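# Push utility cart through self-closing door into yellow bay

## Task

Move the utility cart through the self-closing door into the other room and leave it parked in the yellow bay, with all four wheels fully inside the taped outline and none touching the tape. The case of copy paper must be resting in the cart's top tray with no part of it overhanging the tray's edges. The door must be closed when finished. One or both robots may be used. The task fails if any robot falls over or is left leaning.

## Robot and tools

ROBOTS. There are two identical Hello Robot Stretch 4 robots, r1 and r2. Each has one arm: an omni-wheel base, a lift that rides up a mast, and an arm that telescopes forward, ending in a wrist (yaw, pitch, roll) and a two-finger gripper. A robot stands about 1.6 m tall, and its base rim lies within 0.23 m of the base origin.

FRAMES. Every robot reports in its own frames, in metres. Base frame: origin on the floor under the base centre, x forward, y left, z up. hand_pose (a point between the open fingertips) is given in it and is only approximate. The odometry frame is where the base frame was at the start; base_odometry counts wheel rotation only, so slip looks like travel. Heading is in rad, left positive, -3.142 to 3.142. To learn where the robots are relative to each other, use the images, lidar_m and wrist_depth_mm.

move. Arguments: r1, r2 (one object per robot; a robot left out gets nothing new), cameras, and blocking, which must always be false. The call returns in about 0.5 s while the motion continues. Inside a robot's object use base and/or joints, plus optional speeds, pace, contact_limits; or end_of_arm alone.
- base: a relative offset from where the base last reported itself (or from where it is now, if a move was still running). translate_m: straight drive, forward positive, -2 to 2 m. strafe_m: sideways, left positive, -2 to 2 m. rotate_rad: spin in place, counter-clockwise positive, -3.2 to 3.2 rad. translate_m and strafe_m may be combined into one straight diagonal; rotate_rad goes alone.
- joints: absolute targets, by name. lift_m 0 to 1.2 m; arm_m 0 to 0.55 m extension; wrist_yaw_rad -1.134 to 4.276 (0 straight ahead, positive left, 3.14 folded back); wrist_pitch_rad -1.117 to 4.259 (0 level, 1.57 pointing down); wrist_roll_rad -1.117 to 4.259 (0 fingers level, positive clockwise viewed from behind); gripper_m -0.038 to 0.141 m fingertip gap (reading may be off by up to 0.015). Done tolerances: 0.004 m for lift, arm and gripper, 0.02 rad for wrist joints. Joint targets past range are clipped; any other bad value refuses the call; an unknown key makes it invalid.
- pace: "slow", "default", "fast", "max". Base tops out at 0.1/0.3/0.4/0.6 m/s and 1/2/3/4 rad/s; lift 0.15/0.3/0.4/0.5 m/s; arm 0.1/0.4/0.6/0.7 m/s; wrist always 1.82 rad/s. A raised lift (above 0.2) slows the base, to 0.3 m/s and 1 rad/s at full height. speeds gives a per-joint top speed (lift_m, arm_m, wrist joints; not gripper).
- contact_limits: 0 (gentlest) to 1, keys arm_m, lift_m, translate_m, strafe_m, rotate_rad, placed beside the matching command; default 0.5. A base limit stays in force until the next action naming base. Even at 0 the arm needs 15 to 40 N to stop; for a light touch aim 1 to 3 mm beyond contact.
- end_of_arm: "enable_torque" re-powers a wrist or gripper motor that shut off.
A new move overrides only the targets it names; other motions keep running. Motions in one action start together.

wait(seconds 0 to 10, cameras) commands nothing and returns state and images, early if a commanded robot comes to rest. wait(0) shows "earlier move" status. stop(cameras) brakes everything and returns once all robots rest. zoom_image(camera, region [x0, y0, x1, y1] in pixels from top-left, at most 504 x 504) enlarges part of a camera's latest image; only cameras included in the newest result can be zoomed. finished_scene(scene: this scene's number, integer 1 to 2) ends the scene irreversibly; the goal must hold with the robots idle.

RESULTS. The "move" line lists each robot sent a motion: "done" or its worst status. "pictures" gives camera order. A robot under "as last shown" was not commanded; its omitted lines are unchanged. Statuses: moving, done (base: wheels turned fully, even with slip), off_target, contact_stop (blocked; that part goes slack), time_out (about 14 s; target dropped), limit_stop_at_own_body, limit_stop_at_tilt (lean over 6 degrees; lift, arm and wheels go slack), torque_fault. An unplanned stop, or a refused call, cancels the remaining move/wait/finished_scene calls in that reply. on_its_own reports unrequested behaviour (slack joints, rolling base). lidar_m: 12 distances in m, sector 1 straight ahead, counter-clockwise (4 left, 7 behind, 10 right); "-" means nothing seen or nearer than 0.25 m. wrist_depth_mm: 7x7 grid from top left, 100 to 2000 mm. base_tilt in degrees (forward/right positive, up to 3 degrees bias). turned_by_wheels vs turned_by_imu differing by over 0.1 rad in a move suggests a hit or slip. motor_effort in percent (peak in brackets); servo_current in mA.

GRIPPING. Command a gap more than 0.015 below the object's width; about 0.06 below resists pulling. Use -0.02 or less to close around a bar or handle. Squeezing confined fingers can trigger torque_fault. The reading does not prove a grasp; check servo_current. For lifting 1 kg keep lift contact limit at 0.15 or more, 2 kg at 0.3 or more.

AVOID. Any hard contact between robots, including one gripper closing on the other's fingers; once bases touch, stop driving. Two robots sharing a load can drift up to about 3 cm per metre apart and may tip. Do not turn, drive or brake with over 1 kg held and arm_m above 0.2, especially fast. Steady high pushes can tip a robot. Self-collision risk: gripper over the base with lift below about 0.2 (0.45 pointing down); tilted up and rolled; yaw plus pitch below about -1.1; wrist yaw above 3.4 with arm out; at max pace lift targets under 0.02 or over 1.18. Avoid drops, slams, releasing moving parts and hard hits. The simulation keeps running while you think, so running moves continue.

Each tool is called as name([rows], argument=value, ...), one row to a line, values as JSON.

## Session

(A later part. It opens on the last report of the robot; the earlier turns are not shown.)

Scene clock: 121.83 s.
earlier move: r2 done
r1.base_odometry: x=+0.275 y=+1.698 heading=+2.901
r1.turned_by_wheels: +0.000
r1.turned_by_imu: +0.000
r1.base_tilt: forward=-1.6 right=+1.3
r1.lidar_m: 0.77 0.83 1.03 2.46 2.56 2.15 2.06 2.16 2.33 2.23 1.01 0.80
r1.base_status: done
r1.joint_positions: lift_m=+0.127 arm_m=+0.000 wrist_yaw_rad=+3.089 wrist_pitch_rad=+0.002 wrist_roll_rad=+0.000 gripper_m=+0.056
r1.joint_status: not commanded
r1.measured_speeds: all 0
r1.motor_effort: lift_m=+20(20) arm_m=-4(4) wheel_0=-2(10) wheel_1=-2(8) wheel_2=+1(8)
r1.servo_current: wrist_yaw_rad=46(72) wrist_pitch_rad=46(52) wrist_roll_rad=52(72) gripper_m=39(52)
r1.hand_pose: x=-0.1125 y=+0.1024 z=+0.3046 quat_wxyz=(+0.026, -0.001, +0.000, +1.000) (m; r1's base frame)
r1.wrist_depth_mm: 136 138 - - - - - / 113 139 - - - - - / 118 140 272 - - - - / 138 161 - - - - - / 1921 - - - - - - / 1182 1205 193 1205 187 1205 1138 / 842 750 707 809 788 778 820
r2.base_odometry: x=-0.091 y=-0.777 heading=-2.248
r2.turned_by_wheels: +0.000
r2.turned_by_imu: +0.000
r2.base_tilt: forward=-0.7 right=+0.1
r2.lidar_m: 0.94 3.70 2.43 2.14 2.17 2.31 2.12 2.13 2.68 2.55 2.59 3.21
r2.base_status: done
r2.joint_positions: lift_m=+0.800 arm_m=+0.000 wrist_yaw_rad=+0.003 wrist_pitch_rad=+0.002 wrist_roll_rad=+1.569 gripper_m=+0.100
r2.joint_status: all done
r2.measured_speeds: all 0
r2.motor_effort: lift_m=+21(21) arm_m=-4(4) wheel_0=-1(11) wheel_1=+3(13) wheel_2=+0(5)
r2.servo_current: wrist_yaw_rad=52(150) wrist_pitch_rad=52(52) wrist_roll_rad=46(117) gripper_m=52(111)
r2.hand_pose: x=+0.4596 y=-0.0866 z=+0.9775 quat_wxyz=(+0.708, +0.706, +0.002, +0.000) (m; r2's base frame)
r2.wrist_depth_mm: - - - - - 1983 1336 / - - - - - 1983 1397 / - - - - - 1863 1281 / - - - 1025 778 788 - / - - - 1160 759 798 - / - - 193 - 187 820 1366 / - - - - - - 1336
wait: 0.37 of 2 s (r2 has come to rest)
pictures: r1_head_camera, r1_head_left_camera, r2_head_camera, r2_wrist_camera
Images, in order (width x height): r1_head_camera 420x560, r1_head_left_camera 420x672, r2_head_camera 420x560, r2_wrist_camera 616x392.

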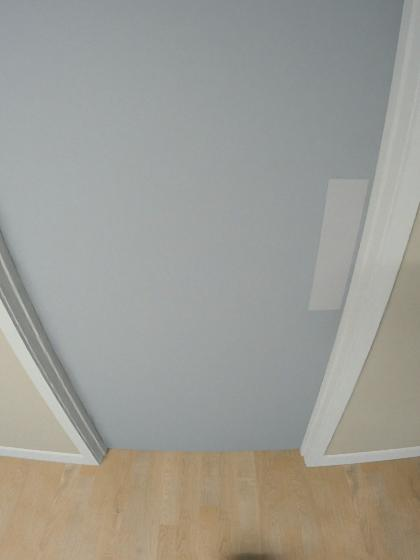

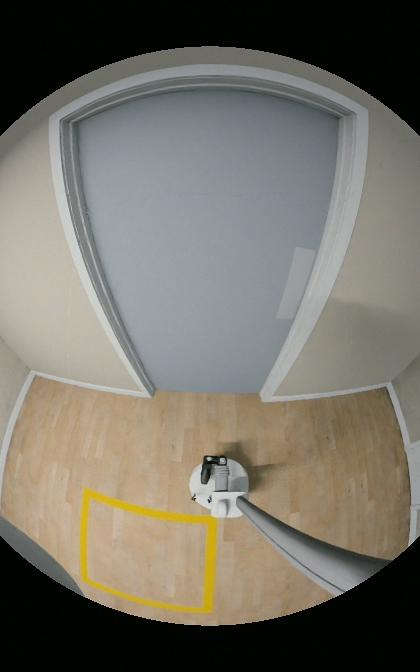

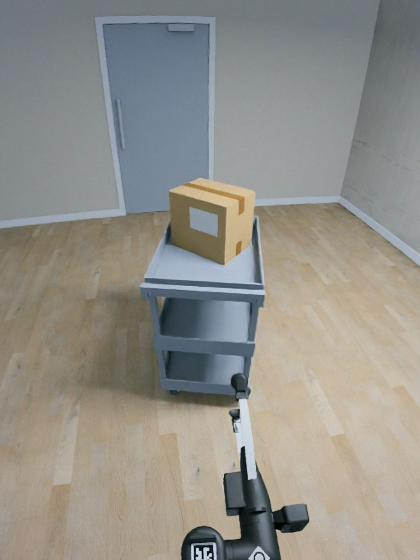

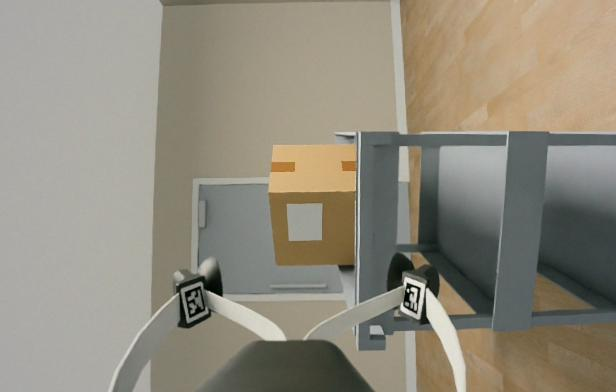

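move(blocking=false, r1={"base":{"strafe_m":-0.17}}, r2={"base":{"strafe_m":0.05},"joints":{"lift_m":0.66,"arm_m":0.25}}, cameras=[])

wait(seconds=1, cameras=[])

wait(seconds=1, cameras=[])

move(blocking=false, r1={"base":{"translate_m":1.2},"contact_limits":{"translate_m":0.9},"pace":"slow"}, cameras=["r2_head_camera","r2_wrist_camera","r1_head_camera"])

Scene clock: 139.83 s.
move: r1 moving; r2 moving
r1.base_odometry: x=+0.283 y=+1.733 heading=+2.901
r1.turned_by_wheels: +0.000
r1.turned_by_imu: +0.000
r1.base_tilt: forward=-1.6 right=+1.2
r1.lidar_m: 0.79 0.83 0.97 2.50 2.63 2.13 2.05 2.16 2.31 2.21 1.03 0.79
r1.base_status: strafe_m moving
r1.joint_positions: lift_m=+0.127 arm_m=+0.000 wrist_yaw_rad=+3.089 wrist_pitch_rad=+0.002 wrist_roll_rad=+0.000 gripper_m=+0.056
r1.joint_status: not commanded
r1.measured_speeds: translate_m=-0.001 strafe_m=-0.140 rotate_rad=+0.004 lift_m=+0.000 arm_m=+0.000 wrist_yaw_rad=+0.000 wrist_pitch_rad=+0.000 wrist_roll_rad=+0.000
r1.motor_effort: lift_m=+20(20) arm_m=-4(4) wheel_0=+10(11) wheel_1=-11(11) wheel_2=+0(1)
r1.servo_current: wrist_yaw_rad=46(59) wrist_pitch_rad=46(52) wrist_roll_rad=46(72) gripper_m=46(46)
r1.hand_pose: x=-0.1125 y=+0.1024 z=+0.3046 quat_wxyz=(+0.026, -0.001, +0.000, +1.000) (m; r1's base frame)
r1.wrist_depth_mm: 136 139 - - - - - / 113 139 - - - - - / 118 140 273 - - - - / 137 161 - - - - - / 1921 - - - - - - / 1160 1205 194 1205 188 1160 1118 / 831 750 750 809 788 778 820
r2.base_odometry: x=-0.064 y=-0.798 heading=-2.248
r2.turned_by_wheels: +0.000
r2.turned_by_imu: +0.001
r2.base_tilt: forward=-0.6 right=+0.0
r2.lidar_m: 0.96 3.61 2.37 2.13 2.17 2.34 2.12 2.16 2.68 2.57 2.59 0.95
r2.base_status: strafe_m moving
r2.joint_positions: lift_m=+0.762 arm_m=+0.051 wrist_yaw_rad=+0.003 wrist_pitch_rad=+0.002 wrist_roll_rad=+1.569 gripper_m=+0.100
r2.joint_status: lift_m moving; arm_m moving
r2.measured_speeds: translate_m=+0.001 strafe_m=+0.106 rotate_rad=-0.004 lift_m=-0.146 arm_m=+0.195 wrist_yaw_rad=+0.000 wrist_pitch_rad=+0.000 wrist_roll_rad=+0.001
r2.motor_effort: lift_m=+13(20) arm_m=+10(10) wheel_0=-8(11) wheel_1=+5(12) wheel_2=+0(1)
r2.servo_current: wrist_yaw_rad=52(59) wrist_pitch_rad=39(46) wrist_roll_rad=59(59) gripper_m=59(59)
r2.hand_pose: x=+0.5100 y=-0.0867 z=+0.9401 quat_wxyz=(+0.708, +0.707, +0.001, +0.000) (m; r2's base frame)
r2.wrist_depth_mm: - - - - - 1808 1281 / - - - - - 1921 1308 / - - - 1098 732 788 - / - - - 991 1336 741 - / - - - 1098 759 750 - / - - 193 - 193 778 1308 / - - - - - - 1308
pictures: none
No camera images: "cameras" was empty.

Scene clock: 140.83 s.
earlier move: r1 moving; r2 moving
r1.base_odometry: x=+0.315 y=+1.863 heading=+2.901
r1.turned_by_wheels: +0.000
r1.turned_by_imu: -0.001
r1.base_tilt: forward=-1.6 right=+1.3
r1.lidar_m: 0.77 0.80 1.05 2.62 2.75 2.14 2.05 2.17 2.16 2.06 1.04 0.73
r1.base_status: strafe_m moving
r1.joint_positions: lift_m=+0.127 arm_m=+0.000 wrist_yaw_rad=+3.089 wrist_pitch_rad=+0.002 wrist_roll_rad=+0.000 gripper_m=+0.056
r1.joint_status: not commanded
r1.measured_speeds: translate_m=-0.001 strafe_m=-0.014 rotate_rad=+0.003 lift_m=+0.000 arm_m=+0.000 wrist_yaw_rad=+0.000 wrist_pitch_rad=+0.000 wrist_roll_rad=+0.000
r1.motor_effort: lift_m=+20(20) arm_m=-4(4) wheel_0=+2(11) wheel_1=+2(11) wheel_2=+0(1)
r1.servo_current: wrist_yaw_rad=52(65) wrist_pitch_rad=39(52) wrist_roll_rad=46(72) gripper_m=39(46)
r1.hand_pose: x=-0.1125 y=+0.1024 z=+0.3046 quat_wxyz=(+0.026, -0.001, +0.000, +1.000) (m; r1's base frame)
r1.wrist_depth_mm: 136 138 - - - - - / 113 139 - - - - - / 116 139 274 - - - - / 137 162 - - - - - / 1921 - - - - - - / 1182 1229 193 1205 187 1160 1138 / 842 750 750 153 798 768 820
r2.base_odometry: x=-0.052 y=-0.808 heading=-2.248
r2.turned_by_wheels: +0.000
r2.turned_by_imu: +0.000
r2.base_tilt: forward=-0.7 right=+0.1
r2.lidar_m: 0.94 3.61 2.38 2.13 2.16 2.36 2.12 2.13 2.70 2.57 2.63 0.98
r2.base_status: done
r2.joint_positions: lift_m=+0.660 arm_m=+0.249 wrist_yaw_rad=+0.002 wrist_pitch_rad=+0.002 wrist_roll_rad=+1.569 gripper_m=+0.100
r2.joint_status: lift_m moving; arm_m moving
r2.measured_speeds: translate_m=+0.000 strafe_m=+0.000 rotate_rad=+0.000 lift_m=+0.000 arm_m=+0.038 wrist_yaw_rad=+0.000 wrist_pitch_rad=+0.000 wrist_roll_rad=+0.000
r2.motor_effort: lift_m=+16(20) arm_m=+1(11) wheel_0=-3(11) wheel_1=+2(12) wheel_2=+0(2)
r2.servo_current: wrist_yaw_rad=39(59) wrist_pitch_rad=39(46) wrist_roll_rad=52(59) gripper_m=52(59)
r2.hand_pose: x=+0.7080 y=-0.0867 z=+0.8381 quat_wxyz=(+0.708, +0.707, +0.001, +0.000) (m; r2's base frame)
r2.wrist_depth_mm: - - - - - 1661 1160 / - - - 517 - 1464 517 / - - 878 525 - 525 525 / - - 798 535 - 544 544 / - - 917 549 - 554 - / - - 193 559 194 569 1118 / - - - - - 1708 1138
wait: 1.00 s; no rest
pictures: none
No camera images: "cameras" was empty.

Scene clock: 141.17 s.
earlier move: r1 done; r2 moving
r1.base_odometry: x=+0.315 y=+1.863 heading=+2.901
r1.turned_by_wheels: +0.000
r1.turned_by_imu: +0.000
r1.base_tilt: forward=-1.6 right=+1.3
r1.lidar_m: 0.78 0.83 1.07 2.63 2.74 2.17 2.06 2.16 2.16 2.06 1.03 0.71
r1.base_status: done
r1.joint_positions: lift_m=+0.127 arm_m=+0.000 wrist_yaw_rad=+3.089 wrist_pitch_rad=+0.002 wrist_roll_rad=+0.000 gripper_m=+0.056
r1.joint_status: not commanded
r1.measured_speeds: all 0
r1.motor_effort: lift_m=+20(20) arm_m=-4(4) wheel_0=+0(11) wheel_1=+2(11) wheel_2=+0(2)
r1.servo_current: wrist_yaw_rad=46(65) wrist_pitch_rad=46(52) wrist_roll_rad=52(72) gripper_m=39(46)
r1.hand_pose: x=-0.1125 y=+0.1024 z=+0.3046 quat_wxyz=(+0.026, -0.001, +0.000, +1.000) (m; r1's base frame)
r1.wrist_depth_mm: 136 138 - - - - - / 112 139 - - - - - / 116 139 272 - - - - / 137 162 - - - - - / 1863 - - - - - - / 1182 1182 193 1182 187 1182 1138 / 842 750 759 153 788 778 798
r2.base_odometry: x=-0.052 y=-0.808 heading=-2.248
r2.turned_by_wheels: +0.000
r2.turned_by_imu: +0.000
r2.base_tilt: forward=-0.7 right=+0.1
r2.lidar_m: 0.94 3.57 2.38 2.12 2.17 2.33 2.13 2.11 2.66 2.57 2.62 0.96
r2.base_status: done
r2.joint_positions: lift_m=+0.660 arm_m=+0.250 wrist_yaw_rad=+0.002 wrist_pitch_rad=+0.002 wrist_roll_rad=+1.569 gripper_m=+0.100
r2.joint_status: lift_m moving; arm_m moving
r2.measured_speeds: all 0
r2.motor_effort: lift_m=+11(20) arm_m=+6(11) wheel_0=-2(11) wheel_1=+2(12) wheel_2=+0(2)
r2.servo_current: wrist_yaw_rad=33(65) wrist_pitch_rad=39(46) wrist_roll_rad=39(59) gripper_m=52(59)
r2.hand_pose: x=+0.7093 y=-0.0867 z=+0.8381 quat_wxyz=(+0.708, +0.707, +0.001, +0.000) (m; r2's base frame)
r2.wrist_depth_mm: - - - - - 1618 1138 / - - - 517 - 1336 512 / - - 878 525 - 521 530 / - - 798 530 - 544 539 / - - 904 549 - 549 554 / - - 193 559 193 569 1098 / - - - - - 1576 1098
wait: 0.33 of 1 s (r1 has come to rest)
pictures: none
No camera images: "cameras" was empty.

Scene clock: 141.67 s.
earlier move: r2 done
move: r1 moving
r1.base_odometry: x=+0.303 y=+1.866 heading=+2.901
r1.turned_by_wheels: +0.000
r1.turned_by_imu: +0.000
r1.base_tilt: forward=-1.6 right=+1.2
r1.lidar_m: 0.78 0.79 1.05 2.66 2.75 2.18 2.07 2.19 2.17 2.05 1.03 0.73
r1.base_status: translate_m moving
r1.joint_positions: lift_m=+0.127 arm_m=+0.000 wrist_yaw_rad=+3.089 wrist_pitch_rad=+0.002 wrist_roll_rad=+0.000 gripper_m=+0.056
r1.joint_status: not commanded
r1.measured_speeds: translate_m=+0.049 strafe_m=+0.001 rotate_rad=+0.002 lift_m=+0.000 arm_m=+0.000 wrist_yaw_rad=+0.000 wrist_pitch_rad=+0.000 wrist_roll_rad=+0.000
r1.motor_effort: lift_m=+20(20) arm_m=-4(4) wheel_0=+2(6) wheel_1=+4(6) wheel_2=-7(7)
r1.servo_current: wrist_yaw_rad=52(52) wrist_pitch_rad=33(46) wrist_roll_rad=33(65) gripper_m=39(46)
r1.contact_limits: translate_m 0.9
r1.hand_pose: x=-0.1125 y=+0.1024 z=+0.3046 quat_wxyz=(+0.026, -0.001, +0.000, +1.000) (m; r1's base frame)
r1.wrist_depth_mm: 137 138 - - - - - / 113 139 - - - - - / 117 140 273 - - - - / 137 162 - - - - - / 1983 - - - - - - / 1182 1182 195 1182 187 1182 1138 / 842 750 750 153 778 788 820
r2.base_odometry: x=-0.052 y=-0.808 heading=-2.248
r2.turned_by_wheels: +0.000
r2.turned_by_imu: +0.000
r2.base_tilt: forward=-0.7 right=+0.1
r2.lidar_m: 0.95 3.63 2.37 2.11 2.15 2.33 2.13 2.12 2.66 2.58 2.64 0.96
r2.base_status: not commanded
r2.joint_positions: lift_m=+0.660 arm_m=+0.250 wrist_yaw_rad=+0.002 wrist_pitch_rad=+0.002 wrist_roll_rad=+1.569 gripper_m=+0.100
r2.joint_status: all done
r2.measured_speeds: all 0
r2.motor_effort: lift_m=+14(14) arm_m=+7(8) wheel_0=-2(3) wheel_1=+3(3) wheel_2=+0(1)
r2.servo_current: wrist_yaw_rad=52(52) wrist_pitch_rad=39(46) wrist_roll_rad=59(59) gripper_m=52(52)
r2.hand_pose: x=+0.7093 y=-0.0867 z=+0.8381 quat_wxyz=(+0.708, +0.707, +0.001, +0.000) (m; r2's base frame)
r2.wrist_depth_mm: - - - - - 1618 1138 / - - - 517 - 1336 517 / - - 866 525 - 525 525 / - - 788 535 - 539 535 / - - 917 544 - 549 554 / - - 193 554 194 564 1098 / - - - - - 1576 1098
pictures: r1_head_camera, r2_head_camera, r2_wrist_camera
Images, in order (width x height): r1_head_camera 420x560, r2_head_camera 420x560, r2_wrist_camera 616x392.

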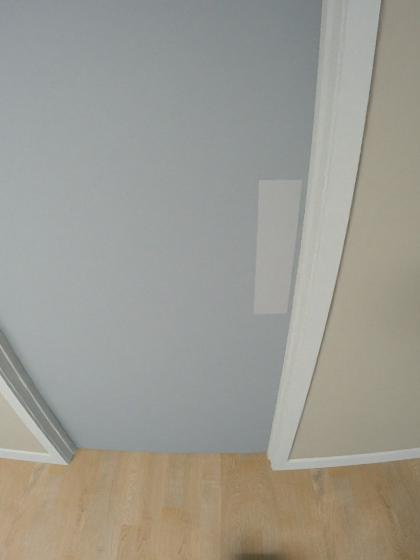

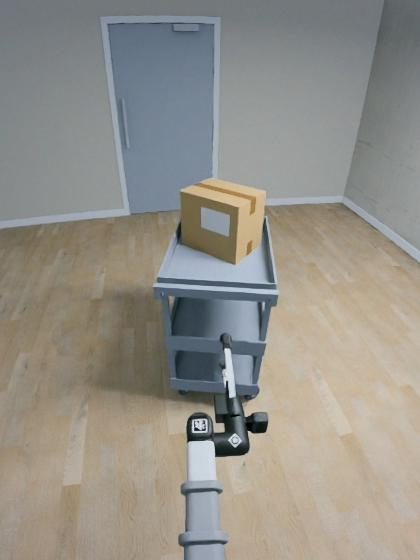

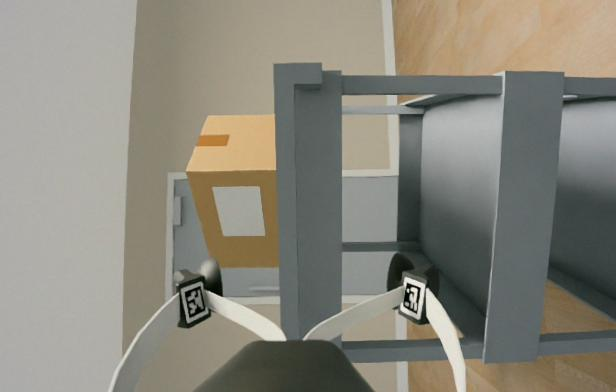

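move(blocking=false, r2={"base":{"translate_m":0.2},"joints":{"lift_m":0.69},"pace":"slow"}, cameras=[])

wait(seconds=3, cameras=["r1_head_camera","r1_head_left_camera","r2_head_camera","r2_wrist_camera"])

Scene clock: 149.07 s.
earlier move: r1 moving
move: r2 moving
r1.base_odometry: x=-0.403 y=+2.039 heading=+2.902
r1.turned_by_wheels: +0.001
r1.turned_by_imu: +0.002
r1.base_tilt: forward=-1.6 right=+1.2
r1.lidar_m: 0.25 0.25 0.26 0.49 2.75 2.93 2.82 2.94 2.26 - 0.25 0.25
r1.base_status: translate_m moving
r1.joint_positions: lift_m=+0.127 arm_m=+0.000 wrist_yaw_rad=+3.096 wrist_pitch_rad=+0.002 wrist_roll_rad=+0.000 gripper_m=+0.056
r1.joint_status: not commanded
r1.measured_speeds: translate_m=+0.099 strafe_m=+0.000 rotate_rad=-0.001 lift_m=+0.000 arm_m=-0.002 wrist_yaw_rad=+0.034 wrist_pitch_rad=+0.000 wrist_roll_rad=+0.000
r1.motor_effort: lift_m=+20(20) arm_m=+5(5) wheel_0=+24(24) wheel_1=+8(12) wheel_2=-14(16)
r1.servo_current: wrist_yaw_rad=52(65) wrist_pitch_rad=39(46) wrist_roll_rad=39(65) gripper_m=39(46)
r1.contact_limits: translate_m 0.9
r1.hand_pose: x=-0.1133 y=+0.1005 z=+0.3046 quat_wxyz=(+0.023, -0.001, +0.000, +1.000) (m; r1's base frame)
r1.wrist_depth_mm: - 136 - - - - - / - 137 - - - - - / 109 137 195 - - - - / 123 137 287 - - - - / 1661 1921 - - - - - / 1182 1182 194 1205 188 1281 1138 / 842 759 768 809 788 788 831
r2.base_odometry: x=-0.060 y=-0.818 heading=-2.248
r2.turned_by_wheels: +0.000
r2.turned_by_imu: +0.001
r2.base_tilt: forward=-0.7 right=+0.1
r2.lidar_m: 0.93 3.63 2.34 2.12 2.13 2.36 2.14 2.16 2.71 2.58 2.60 0.94
r2.base_status: translate_m moving
r2.joint_positions: lift_m=+0.682 arm_m=+0.250 wrist_yaw_rad=+0.002 wrist_pitch_rad=+0.002 wrist_roll_rad=+1.569 gripper_m=+0.100
r2.joint_status: lift_m moving
r2.measured_speeds: translate_m=+0.049 strafe_m=+0.001 rotate_rad=+0.001 lift_m=+0.058 arm_m=+0.000 wrist_yaw_rad=+0.000 wrist_pitch_rad=+0.000 wrist_roll_rad=+0.000
r2.motor_effort: lift_m=+22(24) arm_m=+7(8) wheel_0=+7(9) wheel_1=+5(7) wheel_2=-9(9)
r2.servo_current: wrist_yaw_rad=39(59) wrist_pitch_rad=39(46) wrist_roll_rad=46(52) gripper_m=46(59)
r2.hand_pose: x=+0.7093 y=-0.0867 z=+0.8601 quat_wxyz=(+0.708, +0.707, +0.001, +0.000) (m; r2's base frame)
r2.wrist_depth_mm: - - - - - 1661 1182 / - - - 504 - 1576 504 / - - 866 512 - - 517 / - - 798 530 - - 525 / - - 904 539 - - 539 / - - 193 549 193 559 559 / - - - - - 1708 1118
pictures: none
No camera images: "cameras" was empty.

Scene clock: 151.87 s.
earlier move: r1 moving; r2 done
r1.base_odometry: x=-0.675 y=+2.106 heading=+2.902
r1.turned_by_wheels: -0.001
r1.turned_by_imu: +0.001
r1.base_tilt: forward=-1.6 right=+1.3
r1.lidar_m: 0.25 - 0.25 0.32 0.84 3.19 3.12 0.28 0.25 0.58 2.15 0.31
r1.base_status: translate_m moving
r1.joint_positions: lift_m=+0.127 arm_m=+0.000 wrist_yaw_rad=+3.098 wrist_pitch_rad=+0.002 wrist_roll_rad=+0.000 gripper_m=+0.056
r1.joint_status: not commanded
r1.measured_speeds: translate_m=+0.100 strafe_m=-0.001 rotate_rad=-0.001 lift_m=+0.000 arm_m=+0.000 wrist_yaw_rad=+0.000 wrist_pitch_rad=+0.000 wrist_roll_rad=+0.000
r1.motor_effort: lift_m=+20(20) arm_m=+6(7) wheel_0=+8(24) wheel_1=+11(15) wheel_2=-12(16)
r1.servo_current: wrist_yaw_rad=72(85) wrist_pitch_rad=39(52) wrist_roll_rad=52(72) gripper_m=39(52)
r1.contact_limits: translate_m 0.9
r1.hand_pose: x=-0.1136 y=+0.0999 z=+0.3046 quat_wxyz=(+0.022, -0.001, +0.000, +1.000) (m; r1's base frame)
r1.wrist_depth_mm: - 136 - - - - - / - 136 - - - - - / 106 137 188 - - - - / 121 137 285 - - - - / 1708 - - - - - - / 1205 1182 194 1205 187 1138 1138 / 866 759 759 798 798 778 820
r2.base_odometry: x=-0.177 y=-0.964 heading=-2.248
r2.turned_by_wheels: +0.000
r2.turned_by_imu: +0.001
r2.base_tilt: forward=-0.7 right=+0.1
r2.lidar_m: 0.75 3.54 2.38 2.14 2.18 2.55 2.31 2.38 2.81 2.55 2.57 0.75
r2.base_status: done
r2.joint_positions: lift_m=+0.690 arm_m=+0.250 wrist_yaw_rad=+0.002 wrist_pitch_rad=+0.002 wrist_roll_rad=+1.569 gripper_m=+0.100
r2.joint_status: all done
r2.measured_speeds: all 0
r2.motor_effort: lift_m=+21(24) arm_m=+7(8) wheel_0=+5(10) wheel_1=+4(7) wheel_2=-5(11)
r2.servo_current: wrist_yaw_rad=65(65) wrist_pitch_rad=33(46) wrist_roll_rad=59(65) gripper_m=52(59)
r2.hand_pose: x=+0.7093 y=-0.0867 z=+0.8675 quat_wxyz=(+0.708, +0.707, +0.001, +0.000) (m; r2's base frame)
r2.wrist_depth_mm: - - - 282 319 322 320 / - - - 322 324 904 - / - - 609 330 330 931 - / - - 591 340 342 946 - / - - 683 347 347 - - / - - 193 353 193 - - / - - - - - 1808 525
wait: 2.80 of 3 s (r2 has come to rest)
pictures: r1_head_camera, r1_head_left_camera, r2_head_camera, r2_wrist_camera
Images, in order (width x height): r1_head_camera 420x560, r1_head_left_camera 420x672, r2_head_camera 420x560, r2_wrist_camera 616x392.

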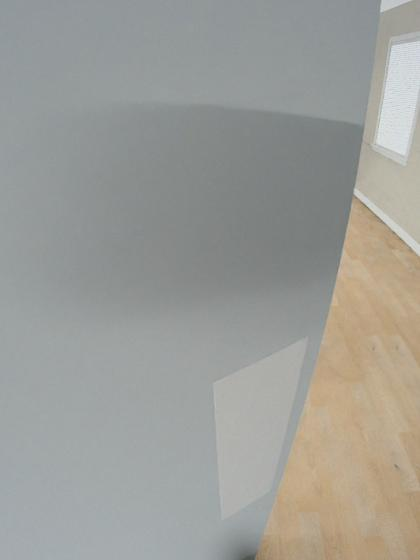

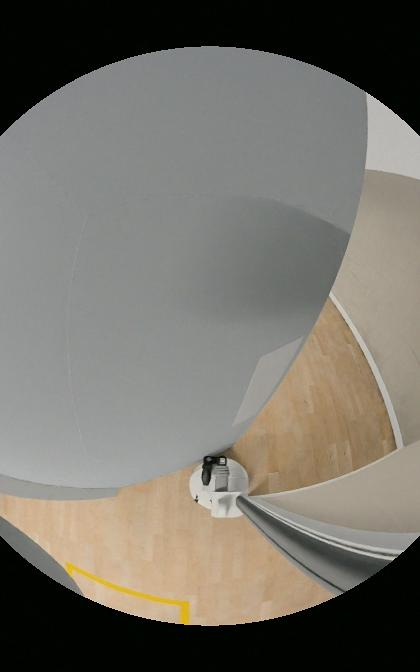

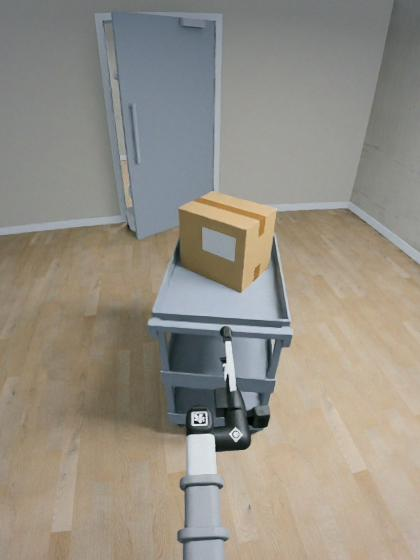

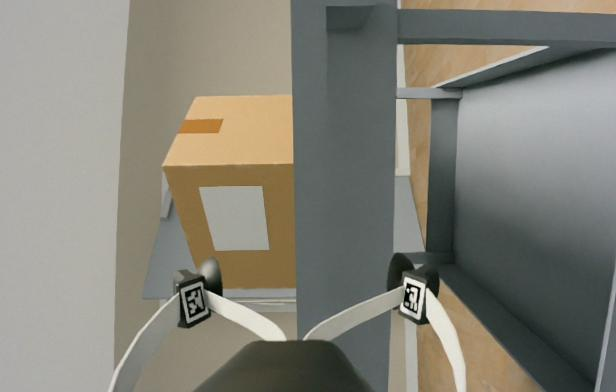

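move(blocking=false, r2={"joints":{"lift_m":0.682,"arm_m":0.38},"speeds":{"arm_m":0.1},"contact_limits":{"arm_m":0.1}}, cameras=[])

wait(seconds=2.2, cameras=["r1_head_camera","r1_head_left_camera","r2_head_camera","r2_wrist_camera"])

Scene clock: 170.37 s.
earlier move: r1 done
move: r2 moving
r1.base_odometry: x=-0.850 y=+2.148 heading=+2.901
r1.turned_by_wheels: +0.000
r1.turned_by_imu: -0.001
r1.base_tilt: forward=-1.6 right=+1.3
r1.lidar_m: 0.25 0.25 0.25 0.25 0.52 3.39 3.32 0.37 0.49 1.28 2.12 2.92
r1.base_status: done
r1.joint_positions: lift_m=+0.127 arm_m=+0.000 wrist_yaw_rad=+3.098 wrist_pitch_rad=+0.002 wrist_roll_rad=+0.000 gripper_m=+0.056
r1.joint_status: not commanded
r1.measured_speeds: all 0
r1.motor_effort: lift_m=+20(20) arm_m=+6(6) wheel_0=+5(6) wheel_1=+9(9) wheel_2=-9(10)
r1.servo_current: wrist_yaw_rad=59(78) wrist_pitch_rad=39(46) wrist_roll_rad=46(65) gripper_m=39(52)
r1.contact_limits: translate_m 0.9
r1.hand_pose: x=-0.1136 y=+0.0999 z=+0.3046 quat_wxyz=(+0.022, -0.001, +0.000, +1.000) (m; r1's base frame)
r1.wrist_depth_mm: - 136 - - - - - / - 137 - - - - - / 106 137 189 - - - - / 122 137 287 - - - - / 455 1983 - - - - - / 477 1205 194 1205 188 1182 1138 / 480 759 768 798 809 778 820
r2.base_odometry: x=-0.177 y=-0.964 heading=-2.248
r2.turned_by_wheels: +0.000
r2.turned_by_imu: +0.001
r2.base_tilt: forward=-0.7 right=+0.1
r2.lidar_m: 0.76 3.52 2.40 2.17 2.16 2.54 2.33 2.37 2.81 2.58 2.60 0.78
r2.base_status: not commanded
r2.joint_positions: lift_m=+0.682 arm_m=+0.288 wrist_yaw_rad=+0.002 wrist_pitch_rad=+0.002 wrist_roll_rad=+1.569 gripper_m=+0.100
r2.joint_status: lift_m moving; arm_m moving
r2.measured_speeds: translate_m=+0.000 strafe_m=+0.000 rotate_rad=+0.000 lift_m=+0.000 arm_m=+0.100 wrist_yaw_rad=+0.000 wrist_pitch_rad=+0.000 wrist_roll_rad=+0.000
r2.motor_effort: lift_m=+13(19) arm_m=+7(10) wheel_0=+5(5) wheel_1=+4(4) wheel_2=-5(6)
r2.servo_current: wrist_yaw_rad=52(52) wrist_pitch_rad=39(46) wrist_roll_rad=33(59) gripper_m=52(52)
r2.contact_limits: arm_m 0.1
r2.hand_pose: x=+0.7471 y=-0.0867 z=+0.8601 quat_wxyz=(+0.708, +0.707, +0.001, +0.000) (m; r2's base frame)
r2.wrist_depth_mm: - - - 228 286 500 294 / - - - 286 289 820 - / - - 564 294 297 - - / - - 554 300 304 917 - / - - 615 307 309 - - / - - 192 257 194 - - / - - - - - 1863 517
pictures: none
No camera images: "cameras" was empty.

Scene clock: 171.53 s.
earlier move: r2 contact_stop
r1.base_odometry: x=-0.850 y=+2.148 heading=+2.901
r1.turned_by_wheels: +0.000
r1.turned_by_imu: +0.000
r1.base_tilt: forward=-1.6 right=+1.3
r1.lidar_m: 0.25 0.25 0.25 0.25 0.49 3.38 3.31 0.36 0.46 1.28 2.14 2.92
r1.base_status: done
r1.joint_positions: lift_m=+0.127 arm_m=+0.000 wrist_yaw_rad=+3.098 wrist_pitch_rad=+0.002 wrist_roll_rad=+0.000 gripper_m=+0.056
r1.joint_status: not commanded
r1.measured_speeds: all 0
r1.motor_effort: lift_m=+20(20) arm_m=+6(6) wheel_0=+6(6) wheel_1=+9(9) wheel_2=-9(10)
r1.servo_current: wrist_yaw_rad=78(78) wrist_pitch_rad=39(52) wrist_roll_rad=46(65) gripper_m=46(52)
r1.contact_limits: translate_m 0.9
r1.hand_pose: x=-0.1136 y=+0.0999 z=+0.3046 quat_wxyz=(+0.022, -0.001, +0.000, +1.000) (m; r1's base frame)
r1.wrist_depth_mm: - 136 - - - - - / - 137 - - - - - / 106 137 190 - - - - / 122 137 287 - - - - / 459 1983 - - - - - / 469 1182 195 1205 187 1160 1138 / 480 759 759 798 798 788 831
r2.base_odometry: x=-0.177 y=-0.964 heading=-2.248
r2.turned_by_wheels: +0.000
r2.turned_by_imu: +0.000
r2.base_tilt: forward=-0.7 right=+0.1
r2.lidar_m: 0.77 3.51 2.38 2.17 2.20 2.53 2.33 2.34 2.82 2.57 2.59 0.81
r2.base_status: not commanded
r2.joint_positions: lift_m=+0.682 arm_m=+0.368 wrist_yaw_rad=-0.001 wrist_pitch_rad=+0.002 wrist_roll_rad=+1.570 gripper_m=+0.100
r2.joint_status: arm_m contact_stop (moved +0.118 of +0.130); the others done
r2.measured_speeds: all 0
r2.on_its_own: arm_m is slack since a contact_stop (your +0.380 is given up)
r2.motor_effort: lift_m=+14(19) arm_m=+0(18) wheel_0=+4(5) wheel_1=+3(4) wheel_2=-4(6)
r2.servo_current: wrist_yaw_rad=46(59) wrist_pitch_rad=39(46) wrist_roll_rad=46(59) gripper_m=46(59)
r2.contact_limits: arm_m 0.1
r2.hand_pose: x=+0.8269 y=-0.0877 z=+0.8600 quat_wxyz=(+0.708, +0.707, +0.000, -0.001) (m; r2's base frame)
r2.wrist_depth_mm: - - - 180 236 1661 - / - - 640 183 242 820 - / - - 480 189 246 831 - / - - 508 192 251 854 - / - - 559 196 254 866 - / - - 194 199 193 - - / - - - - - 1708 484
wait: 1.17 of 2.2 s (r2 has come to rest)
pictures: r1_head_camera, r1_head_left_camera, r2_head_camera, r2_wrist_camera
Images, in order (width x height): r1_head_camera 420x560, r1_head_left_camera 420x672, r2_head_camera 420x560, r2_wrist_camera 616x392.

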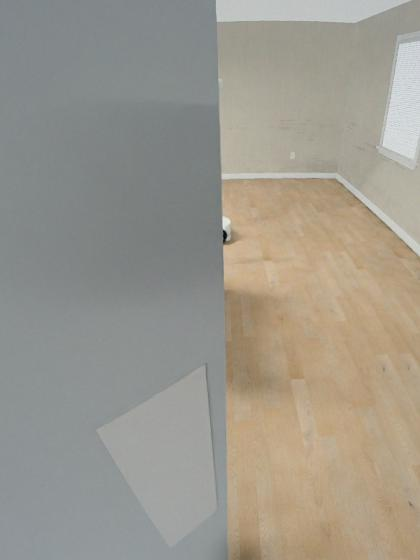

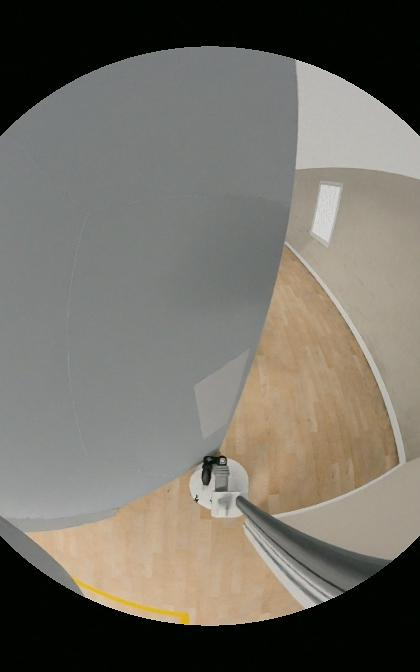

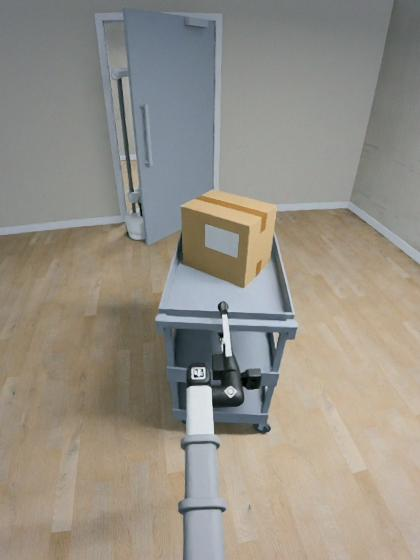

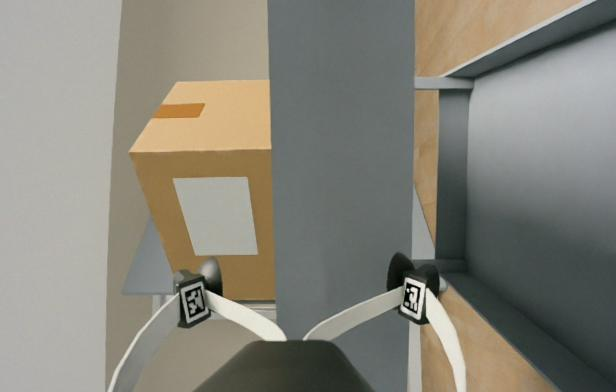

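move(blocking=false, r2={"joints":{"gripper_m":-0.005,"arm_m":0.366}}, cameras=[])

wait(seconds=3, cameras=["r2_head_camera","r2_wrist_camera"])

Scene clock: 178.33 s.
move: r2 moving
r1: as last shown
r1.lidar_m: 0.25 0.25 0.25 0.26 0.51 3.39 3.30 0.37 0.45 1.28 2.14 2.91
r1.motor_effort: lift_m=+20(20) arm_m=+6(6) wheel_0=+5(6) wheel_1=+9(9) wheel_2=-10(10)
r1.servo_current: wrist_yaw_rad=65(72) wrist_pitch_rad=46(46) wrist_roll_rad=46(59) gripper_m=39(46)
r1.contact_limits: translate_m 0.9
r1.wrist_depth_mm: - 137 - - - - - / - 136 - - - - - / 106 136 190 - - - - / 122 137 287 - - - - / 462 1983 - - - - - / 473 1229 194 1182 187 1182 1138 / 484 759 759 809 798 768 820
r2.base_odometry: x=-0.177 y=-0.964 heading=-2.248
r2.turned_by_wheels: +0.000
r2.turned_by_imu: +0.000
r2.base_tilt: forward=-0.7 right=+0.1
r2.lidar_m: 0.79 3.52 2.37 2.15 2.15 2.59 2.33 2.34 2.78 2.56 2.59 0.80
r2.base_status: not commanded
r2.joint_positions: lift_m=+0.682 arm_m=+0.366 wrist_yaw_rad=-0.001 wrist_pitch_rad=+0.002 wrist_roll_rad=+1.570 gripper_m=+0.083
r2.joint_status: gripper_m moving; the others done
r2.measured_speeds: all 0
r2.motor_effort: lift_m=+14(14) arm_m=-7(7) wheel_0=+3(4) wheel_1=+3(3) wheel_2=-4(5)
r2.servo_current: wrist_yaw_rad=46(52) wrist_pitch_rad=33(46) wrist_roll_rad=46(52) gripper_m=117(117)
r2.hand_pose: x=+0.8254 y=-0.0877 z=+0.8600 quat_wxyz=(+0.708, +0.707, +0.000, -0.001) (m; r2's base frame)
r2.wrist_depth_mm: - - - 181 236 1661 - / - - 634 185 243 809 - / - - 484 245 246 842 - / - - 508 193 252 854 - / - - 569 197 256 854 - / - - 196 200 189 - - / - - - - - 1756 480
pictures: none
No camera images: "cameras" was empty.

Scene clock: 179.67 s.
earlier move: r2 done
r1.base_odometry: x=-0.850 y=+2.148 heading=+2.901
r1.turned_by_wheels: +0.000
r1.turned_by_imu: +0.000
r1.base_tilt: forward=-1.6 right=+1.3
r1.lidar_m: 0.25 0.25 0.25 0.26 0.51 3.38 3.31 0.37 0.46 1.28 2.13 2.90
r1.base_status: not commanded
r1.joint_positions: lift_m=+0.127 arm_m=+0.000 wrist_yaw_rad=+3.098 wrist_pitch_rad=+0.002 wrist_roll_rad=+0.000 gripper_m=+0.056
r1.joint_status: not commanded
r1.measured_speeds: all 0
r1.motor_effort: lift_m=+20(20) arm_m=+6(6) wheel_0=+6(6) wheel_1=+9(9) wheel_2=-9(10)
r1.servo_current: wrist_yaw_rad=65(78) wrist_pitch_rad=39(52) wrist_roll_rad=52(65) gripper_m=46(46)
r1.contact_limits: translate_m 0.9
r1.hand_pose: x=-0.1136 y=+0.0999 z=+0.3046 quat_wxyz=(+0.022, -0.001, +0.000, +1.000) (m; r1's base frame)
r1.wrist_depth_mm: - 136 - - - - - / - 136 - - - - - / 106 137 189 - - - - / 122 137 287 - - - - / 455 1983 - - - - - / 473 1182 193 1205 187 1182 1160 / 480 750 759 798 809 768 820
r2.base_odometry: x=-0.177 y=-0.964 heading=-2.248
r2.turned_by_wheels: +0.000
r2.turned_by_imu: +0.000
r2.base_tilt: forward=-0.6 right=+0.0
r2.lidar_m: 0.78 3.52 2.40 2.13 2.19 2.53 2.32 2.35 2.80 2.56 2.59 0.81
r2.base_status: not commanded
r2.joint_positions: lift_m=+0.682 arm_m=+0.366 wrist_yaw_rad=+0.000 wrist_pitch_rad=+0.002 wrist_roll_rad=+1.570 gripper_m=-0.003
r2.joint_status: all done
r2.measured_speeds: all 0
r2.motor_effort: lift_m=+14(14) arm_m=-7(7) wheel_0=+3(4) wheel_1=+3(4) wheel_2=-3(5)
r2.servo_current: wrist_yaw_rad=52(65) wrist_pitch_rad=46(46) wrist_roll_rad=39(59) gripper_m=124(228)
r2.hand_pose: x=+0.8254 y=-0.0875 z=+0.8600 quat_wxyz=(+0.708, +0.707, +0.000, -0.001) (m; r2's base frame)
r2.wrist_depth_mm: - - - 176 231 1661 - / - - 621 179 238 768 - / - - 477 184 242 842 - / - - 508 187 248 842 - / - - 574 192 253 866 - / - - 190 195 181 - - / - - - - 262 1756 500
wait: 1.33 of 3 s (r2 has come to rest)
pictures: r2_head_camera, r2_wrist_camera
Images, in order (width x height): r2_head_camera 420x560, r2_wrist_camera 616x392.

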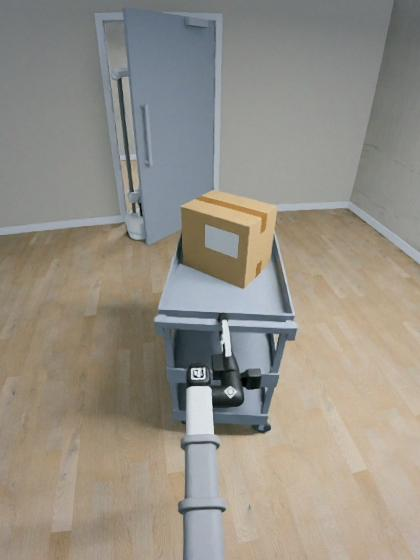

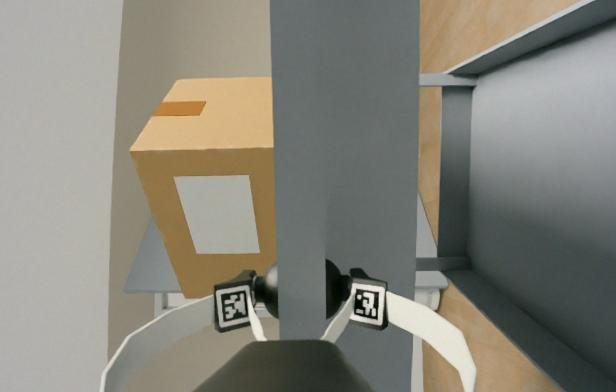

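move(blocking=false, r1={"base":{"translate_m":0.3},"contact_limits":{"translate_m":0.9},"pace":"slow"}, cameras=[])

wait(seconds=4, cameras=["r1_head_camera","r1_head_left_camera","r2_head_camera"])

Scene clock: 186.70 s.
move: r1 moving
r1.base_odometry: x=-0.862 y=+2.151 heading=+2.901
r1.turned_by_wheels: +0.000
r1.turned_by_imu: +0.000
r1.base_tilt: forward=-1.6 right=+1.3
r1.lidar_m: 0.25 0.25 0.25 0.25 0.47 3.39 3.34 0.38 0.49 1.29 2.12 2.92
r1.base_status: translate_m moving
r1.joint_positions: lift_m=+0.127 arm_m=+0.000 wrist_yaw_rad=+3.098 wrist_pitch_rad=+0.002 wrist_roll_rad=+0.000 gripper_m=+0.056
r1.joint_status: not commanded
r1.measured_speeds: translate_m=+0.049 strafe_m=+0.000 rotate_rad=-0.002 lift_m=+0.000 arm_m=+0.000 wrist_yaw_rad=+0.000 wrist_pitch_rad=+0.000 wrist_roll_rad=+0.000
r1.motor_effort: lift_m=+20(20) arm_m=+6(6) wheel_0=+8(10) wheel_1=+12(13) wheel_2=-13(14)
r1.servo_current: wrist_yaw_rad=72(78) wrist_pitch_rad=39(52) wrist_roll_rad=33(59) gripper_m=39(46)
r1.contact_limits: translate_m 0.9
r1.hand_pose: x=-0.1136 y=+0.0999 z=+0.3046 quat_wxyz=(+0.022, -0.001, +0.000, +1.000) (m; r1's base frame)
r1.wrist_depth_mm: - 136 - - - - - / - 136 - - - - - / 106 137 189 - - - - / 122 137 287 - - - - / 480 1983 - - - - - / 484 1182 194 1205 187 1182 1160 / 480 759 750 798 798 778 831
r2: as last shown
r2.base_tilt: forward=-0.7 right=+0.1
r2.lidar_m: 0.80 3.52 2.37 2.14 2.19 2.54 2.32 2.37 2.80 2.56 2.58 0.81
r2.motor_effort: lift_m=+14(14) arm_m=-7(7) wheel_0=+4(4) wheel_1=+3(4) wheel_2=-3(4)
r2.servo_current: wrist_yaw_rad=46(46) wrist_pitch_rad=39(46) wrist_roll_rad=46(52) gripper_m=124(124)
r2.wrist_depth_mm: - - - 176 232 1708 - / - - 615 180 237 768 - / - - 473 183 242 842 - / - - 508 187 246 854 - / - - 574 192 252 842 - / - - 190 195 181 - - / - - - - 263 1756 504
pictures: none
No camera images: "cameras" was empty.

Scene clock: 190.47 s.
earlier move: r1 done
r1.base_odometry: x=-1.141 y=+2.220 heading=+2.902
r1.turned_by_wheels: +0.000
r1.turned_by_imu: +0.000
r1.base_tilt: forward=-1.6 right=+1.2
r1.lidar_m: 1.39 1.42 3.00 0.25 0.34 3.70 3.64 0.65 0.90 2.03 2.14 2.94
r1.base_status: done
r1.joint_positions: lift_m=+0.127 arm_m=+0.000 wrist_yaw_rad=+3.092 wrist_pitch_rad=+0.002 wrist_roll_rad=+0.000 gripper_m=+0.056
r1.joint_status: not commanded
r1.measured_speeds: all 0
r1.motor_effort: lift_m=+20(20) arm_m=+5(6) wheel_0=+4(10) wheel_1=+9(13) wheel_2=-6(14)
r1.servo_current: wrist_yaw_rad=52(78) wrist_pitch_rad=39(52) wrist_roll_rad=39(72) gripper_m=46(46)
r1.contact_limits: translate_m 0.9
r1.hand_pose: x=-0.1129 y=+0.1016 z=+0.3046 quat_wxyz=(+0.025, -0.001, +0.000, +1.000) (m; r1's base frame)
r1.wrist_depth_mm: - 136 - - - - - / - 137 - - - - - / 109 137 202 - - - - / 123 138 - - - - - / - 768 - - - - - / - 778 193 1205 187 1138 1138 / - 151 750 798 798 778 809
r2.base_odometry: x=-0.177 y=-0.964 heading=-2.248
r2.turned_by_wheels: +0.000
r2.turned_by_imu: +0.001
r2.base_tilt: forward=-0.6 right=+0.0
r2.lidar_m: 0.78 3.50 2.41 2.15 2.17 2.56 2.31 2.36 2.79 2.55 2.57 0.80
r2.base_status: not commanded
r2.joint_positions: lift_m=+0.682 arm_m=+0.366 wrist_yaw_rad=+0.000 wrist_pitch_rad=+0.002 wrist_roll_rad=+1.570 gripper_m=-0.003
r2.joint_status: not commanded
r2.measured_speeds: all 0
r2.motor_effort: lift_m=+14(14) arm_m=-7(7) wheel_0=+4(4) wheel_1=+3(4) wheel_2=-3(4)
r2.servo_current: wrist_yaw_rad=52(59) wrist_pitch_rad=39(46) wrist_roll_rad=39(65) gripper_m=117(124)
r2.hand_pose: x=+0.8254 y=-0.0875 z=+0.8600 quat_wxyz=(+0.708, +0.707, +0.000, -0.001) (m; r2's base frame)
r2.wrist_depth_mm: - - - 176 233 1708 - / - - 615 179 237 768 - / - - 469 183 241 854 - / - - 504 187 246 854 - / - - 580 191 252 866 - / - - 190 195 182 - - / - - - - 264 1756 496
wait: 3.77 of 4 s (r1 has come to rest)
pictures: r1_head_camera, r1_head_left_camera, r2_head_camera
Images, in order (width x height): r1_head_camera 420x560, r1_head_left_camera 420x672, r2_head_camera 420x560.

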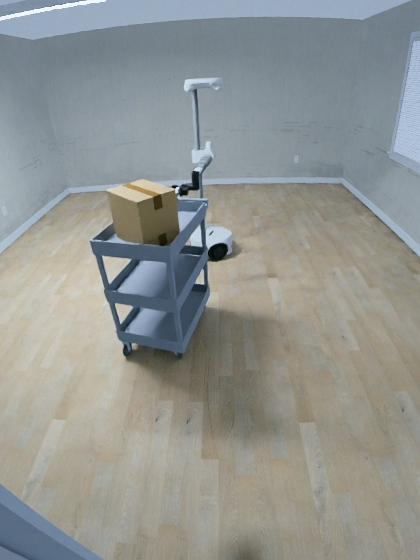

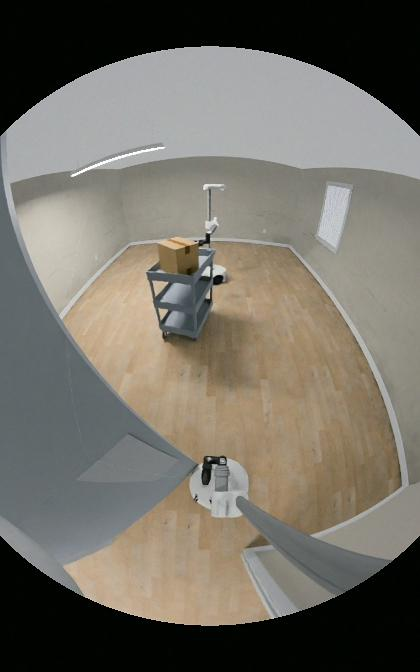

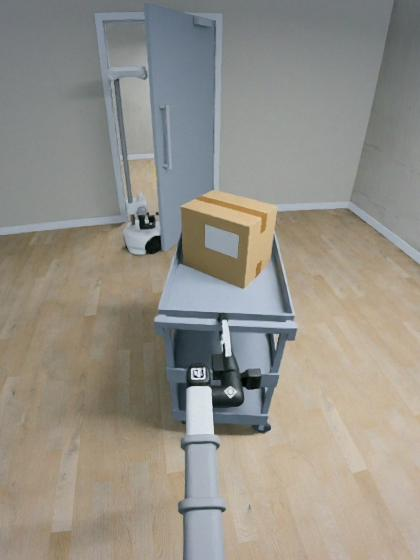

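move(blocking=false, r1={"base":{"strafe_m":0.72},"contact_limits":{"strafe_m":0.7},"pace":"slow"}, cameras=[])

wait(seconds=9, cameras=["r1_head_camera","r1_head_left_camera","r2_head_camera","r1_head_right_camera"])

Scene clock: 196.63 s.
move: r1 moving
r1.base_odometry: x=-1.144 y=+2.206 heading=+2.901
r1.turned_by_wheels: +0.000
r1.turned_by_imu: +0.000
r1.base_tilt: forward=-1.6 right=+1.3
r1.lidar_m: 1.36 1.45 3.03 0.25 0.34 3.72 3.65 0.66 0.88 2.06 2.16 2.95
r1.base_status: strafe_m moving
r1.joint_positions: lift_m=+0.127 arm_m=+0.000 wrist_yaw_rad=+3.092 wrist_pitch_rad=+0.002 wrist_roll_rad=+0.000 gripper_m=+0.056
r1.joint_status: not commanded
r1.measured_speeds: translate_m=+0.000 strafe_m=+0.055 rotate_rad=-0.001 lift_m=+0.000 arm_m=+0.000 wrist_yaw_rad=+0.000 wrist_pitch_rad=+0.000 wrist_roll_rad=+0.000
r1.motor_effort: lift_m=+20(20) arm_m=+5(5) wheel_0=-12(13) wheel_1=+12(14) wheel_2=-4(6)
r1.servo_current: wrist_yaw_rad=39(65) wrist_pitch_rad=39(46) wrist_roll_rad=59(59) gripper_m=39(46)
r1.contact_limits: strafe_m 0.7
r1.hand_pose: x=-0.1129 y=+0.1016 z=+0.3046 quat_wxyz=(+0.025, -0.001, +0.000, +1.000) (m; r1's base frame)
r1.wrist_depth_mm: - 137 - - - - - / - 137 - - - - - / 109 137 202 - - - - / 124 138 - - - - - / - 1661 - - - - - / - 798 194 1182 187 1160 1138 / - 150 750 788 788 768 820
r2: as last shown
r2.turned_by_imu: +0.000
r2.base_tilt: forward=-0.6 right=+0.1
r2.lidar_m: 0.80 3.52 2.39 2.15 2.17 2.56 2.30 2.35 2.79 2.56 2.61 0.80
r2.motor_effort: lift_m=+14(14) arm_m=-7(7) wheel_0=+3(4) wheel_1=+3(4) wheel_2=-3(4)
r2.servo_current: wrist_yaw_rad=46(59) wrist_pitch_rad=39(46) wrist_roll_rad=33(59) gripper_m=117(117)
r2.wrist_depth_mm: - - - 176 232 1708 - / - - 615 180 238 768 - / - - 473 183 243 831 - / - - 508 187 247 854 - / - - 580 191 253 854 - / - - 190 194 181 - - / - - - - 264 1808 500
pictures: none
No camera images: "cameras" was empty.

Scene clock: 205.63 s.
earlier move: r1 contact_stop
r1.base_odometry: x=-1.303 y=+1.566 heading=+2.899
r1.turned_by_wheels: -0.002
r1.turned_by_imu: -0.006
r1.base_tilt: forward=-1.6 right=+1.3
r1.lidar_m: 1.39 0.30 0.25 - 0.25 0.25 0.51 3.70 1.06 2.37 2.79 1.45
r1.base_status: strafe_m contact_stop
r1.joint_positions: lift_m=+0.127 arm_m=+0.000 wrist_yaw_rad=+3.092 wrist_pitch_rad=+0.002 wrist_roll_rad=+0.000 gripper_m=+0.056
r1.joint_status: not commanded
r1.measured_speeds: translate_m=+0.001 strafe_m=-0.022 rotate_rad=-0.003 lift_m=+0.000 arm_m=+0.000 wrist_yaw_rad=+0.000 wrist_pitch_rad=+0.000 wrist_roll_rad=+0.000
r1.on_its_own: the wheels are slack since a contact_stop
r1.motor_effort: lift_m=+20(20) arm_m=+4(5) wheel_0=-1(32) wheel_1=+1(33) wheel_2=+0(9)
r1.servo_current: wrist_yaw_rad=39(65) wrist_pitch_rad=39(52) wrist_roll_rad=59(72) gripper_m=39(52)
r1.contact_limits: strafe_m 0.7
r1.hand_pose: x=-0.1129 y=+0.1016 z=+0.3046 quat_wxyz=(+0.025, -0.001, +0.000, +1.000) (m; r1's base frame)
r1.wrist_depth_mm: 136 138 - 500 283 196 - / 112 139 - 504 286 198 - / 116 139 262 508 289 189 - / 137 157 - 512 289 190 - / - - - 517 290 190 158 / 1205 1182 194 521 191 190 - / 842 759 759 153 272 173 -
r2.base_odometry: x=-0.177 y=-0.964 heading=-2.248
r2.turned_by_wheels: +0.000
r2.turned_by_imu: +0.001
r2.base_tilt: forward=-0.6 right=+0.1
r2.lidar_m: 0.79 3.52 2.37 2.15 2.18 2.57 2.32 2.37 2.84 2.57 2.61 0.80
r2.base_status: not commanded
r2.joint_positions: lift_m=+0.682 arm_m=+0.366 wrist_yaw_rad=+0.000 wrist_pitch_rad=+0.002 wrist_roll_rad=+1.570 gripper_m=-0.003
r2.joint_status: not commanded
r2.measured_speeds: all 0
r2.motor_effort: lift_m=+14(14) arm_m=-6(7) wheel_0=+4(4) wheel_1=+3(4) wheel_2=-3(4)
r2.servo_current: wrist_yaw_rad=39(65) wrist_pitch_rad=46(52) wrist_roll_rad=39(65) gripper_m=124(124)
r2.hand_pose: x=+0.8254 y=-0.0875 z=+0.8600 quat_wxyz=(+0.708, +0.707, +0.000, -0.001) (m; r2's base frame)
r2.wrist_depth_mm: - - - 176 232 1708 - / - - 615 180 237 759 - / - - 473 184 243 809 - / - - 508 187 247 842 - / - - 580 192 252 854 - / - - 190 195 181 - - / - - - - 263 1808 500
wait: 9.00 s; no rest
pictures: r1_head_camera, r1_head_left_camera, r1_head_right_camera, r2_head_camera
Images, in order (width x height): r1_head_camera 420x560, r1_head_left_camera 420x672, r1_head_right_camera 420x672, r2_head_camera 420x560.

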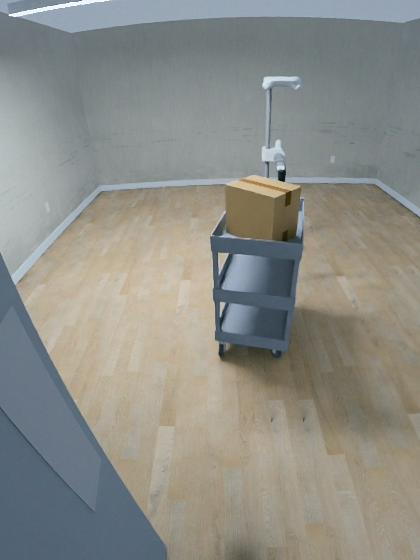

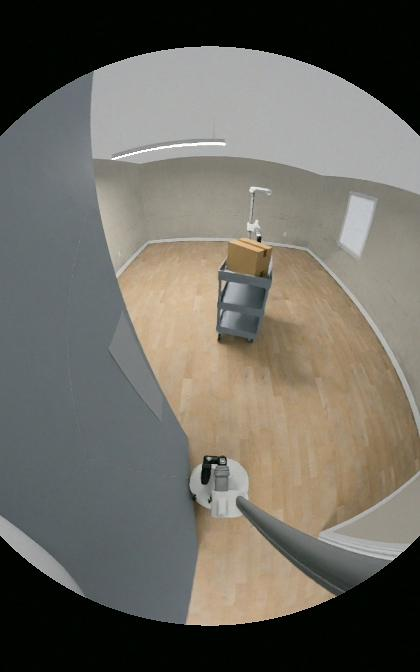

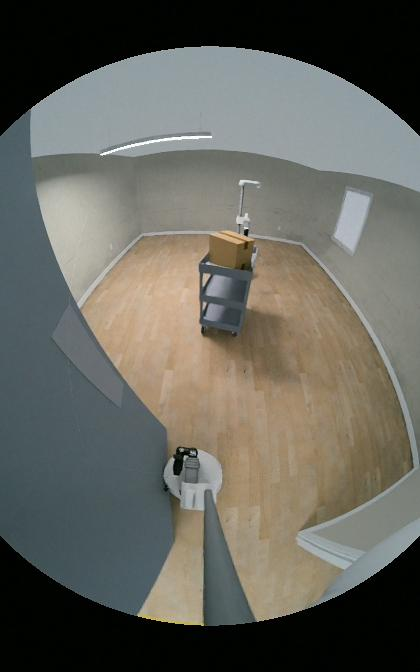

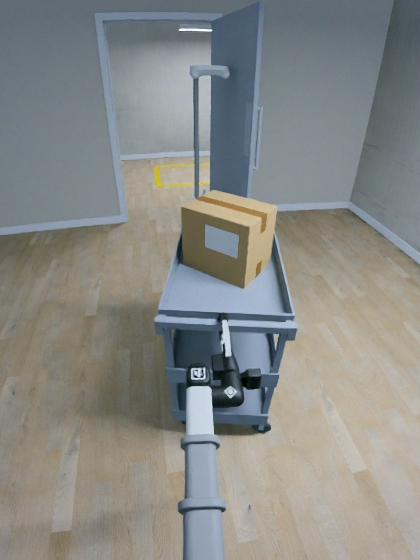

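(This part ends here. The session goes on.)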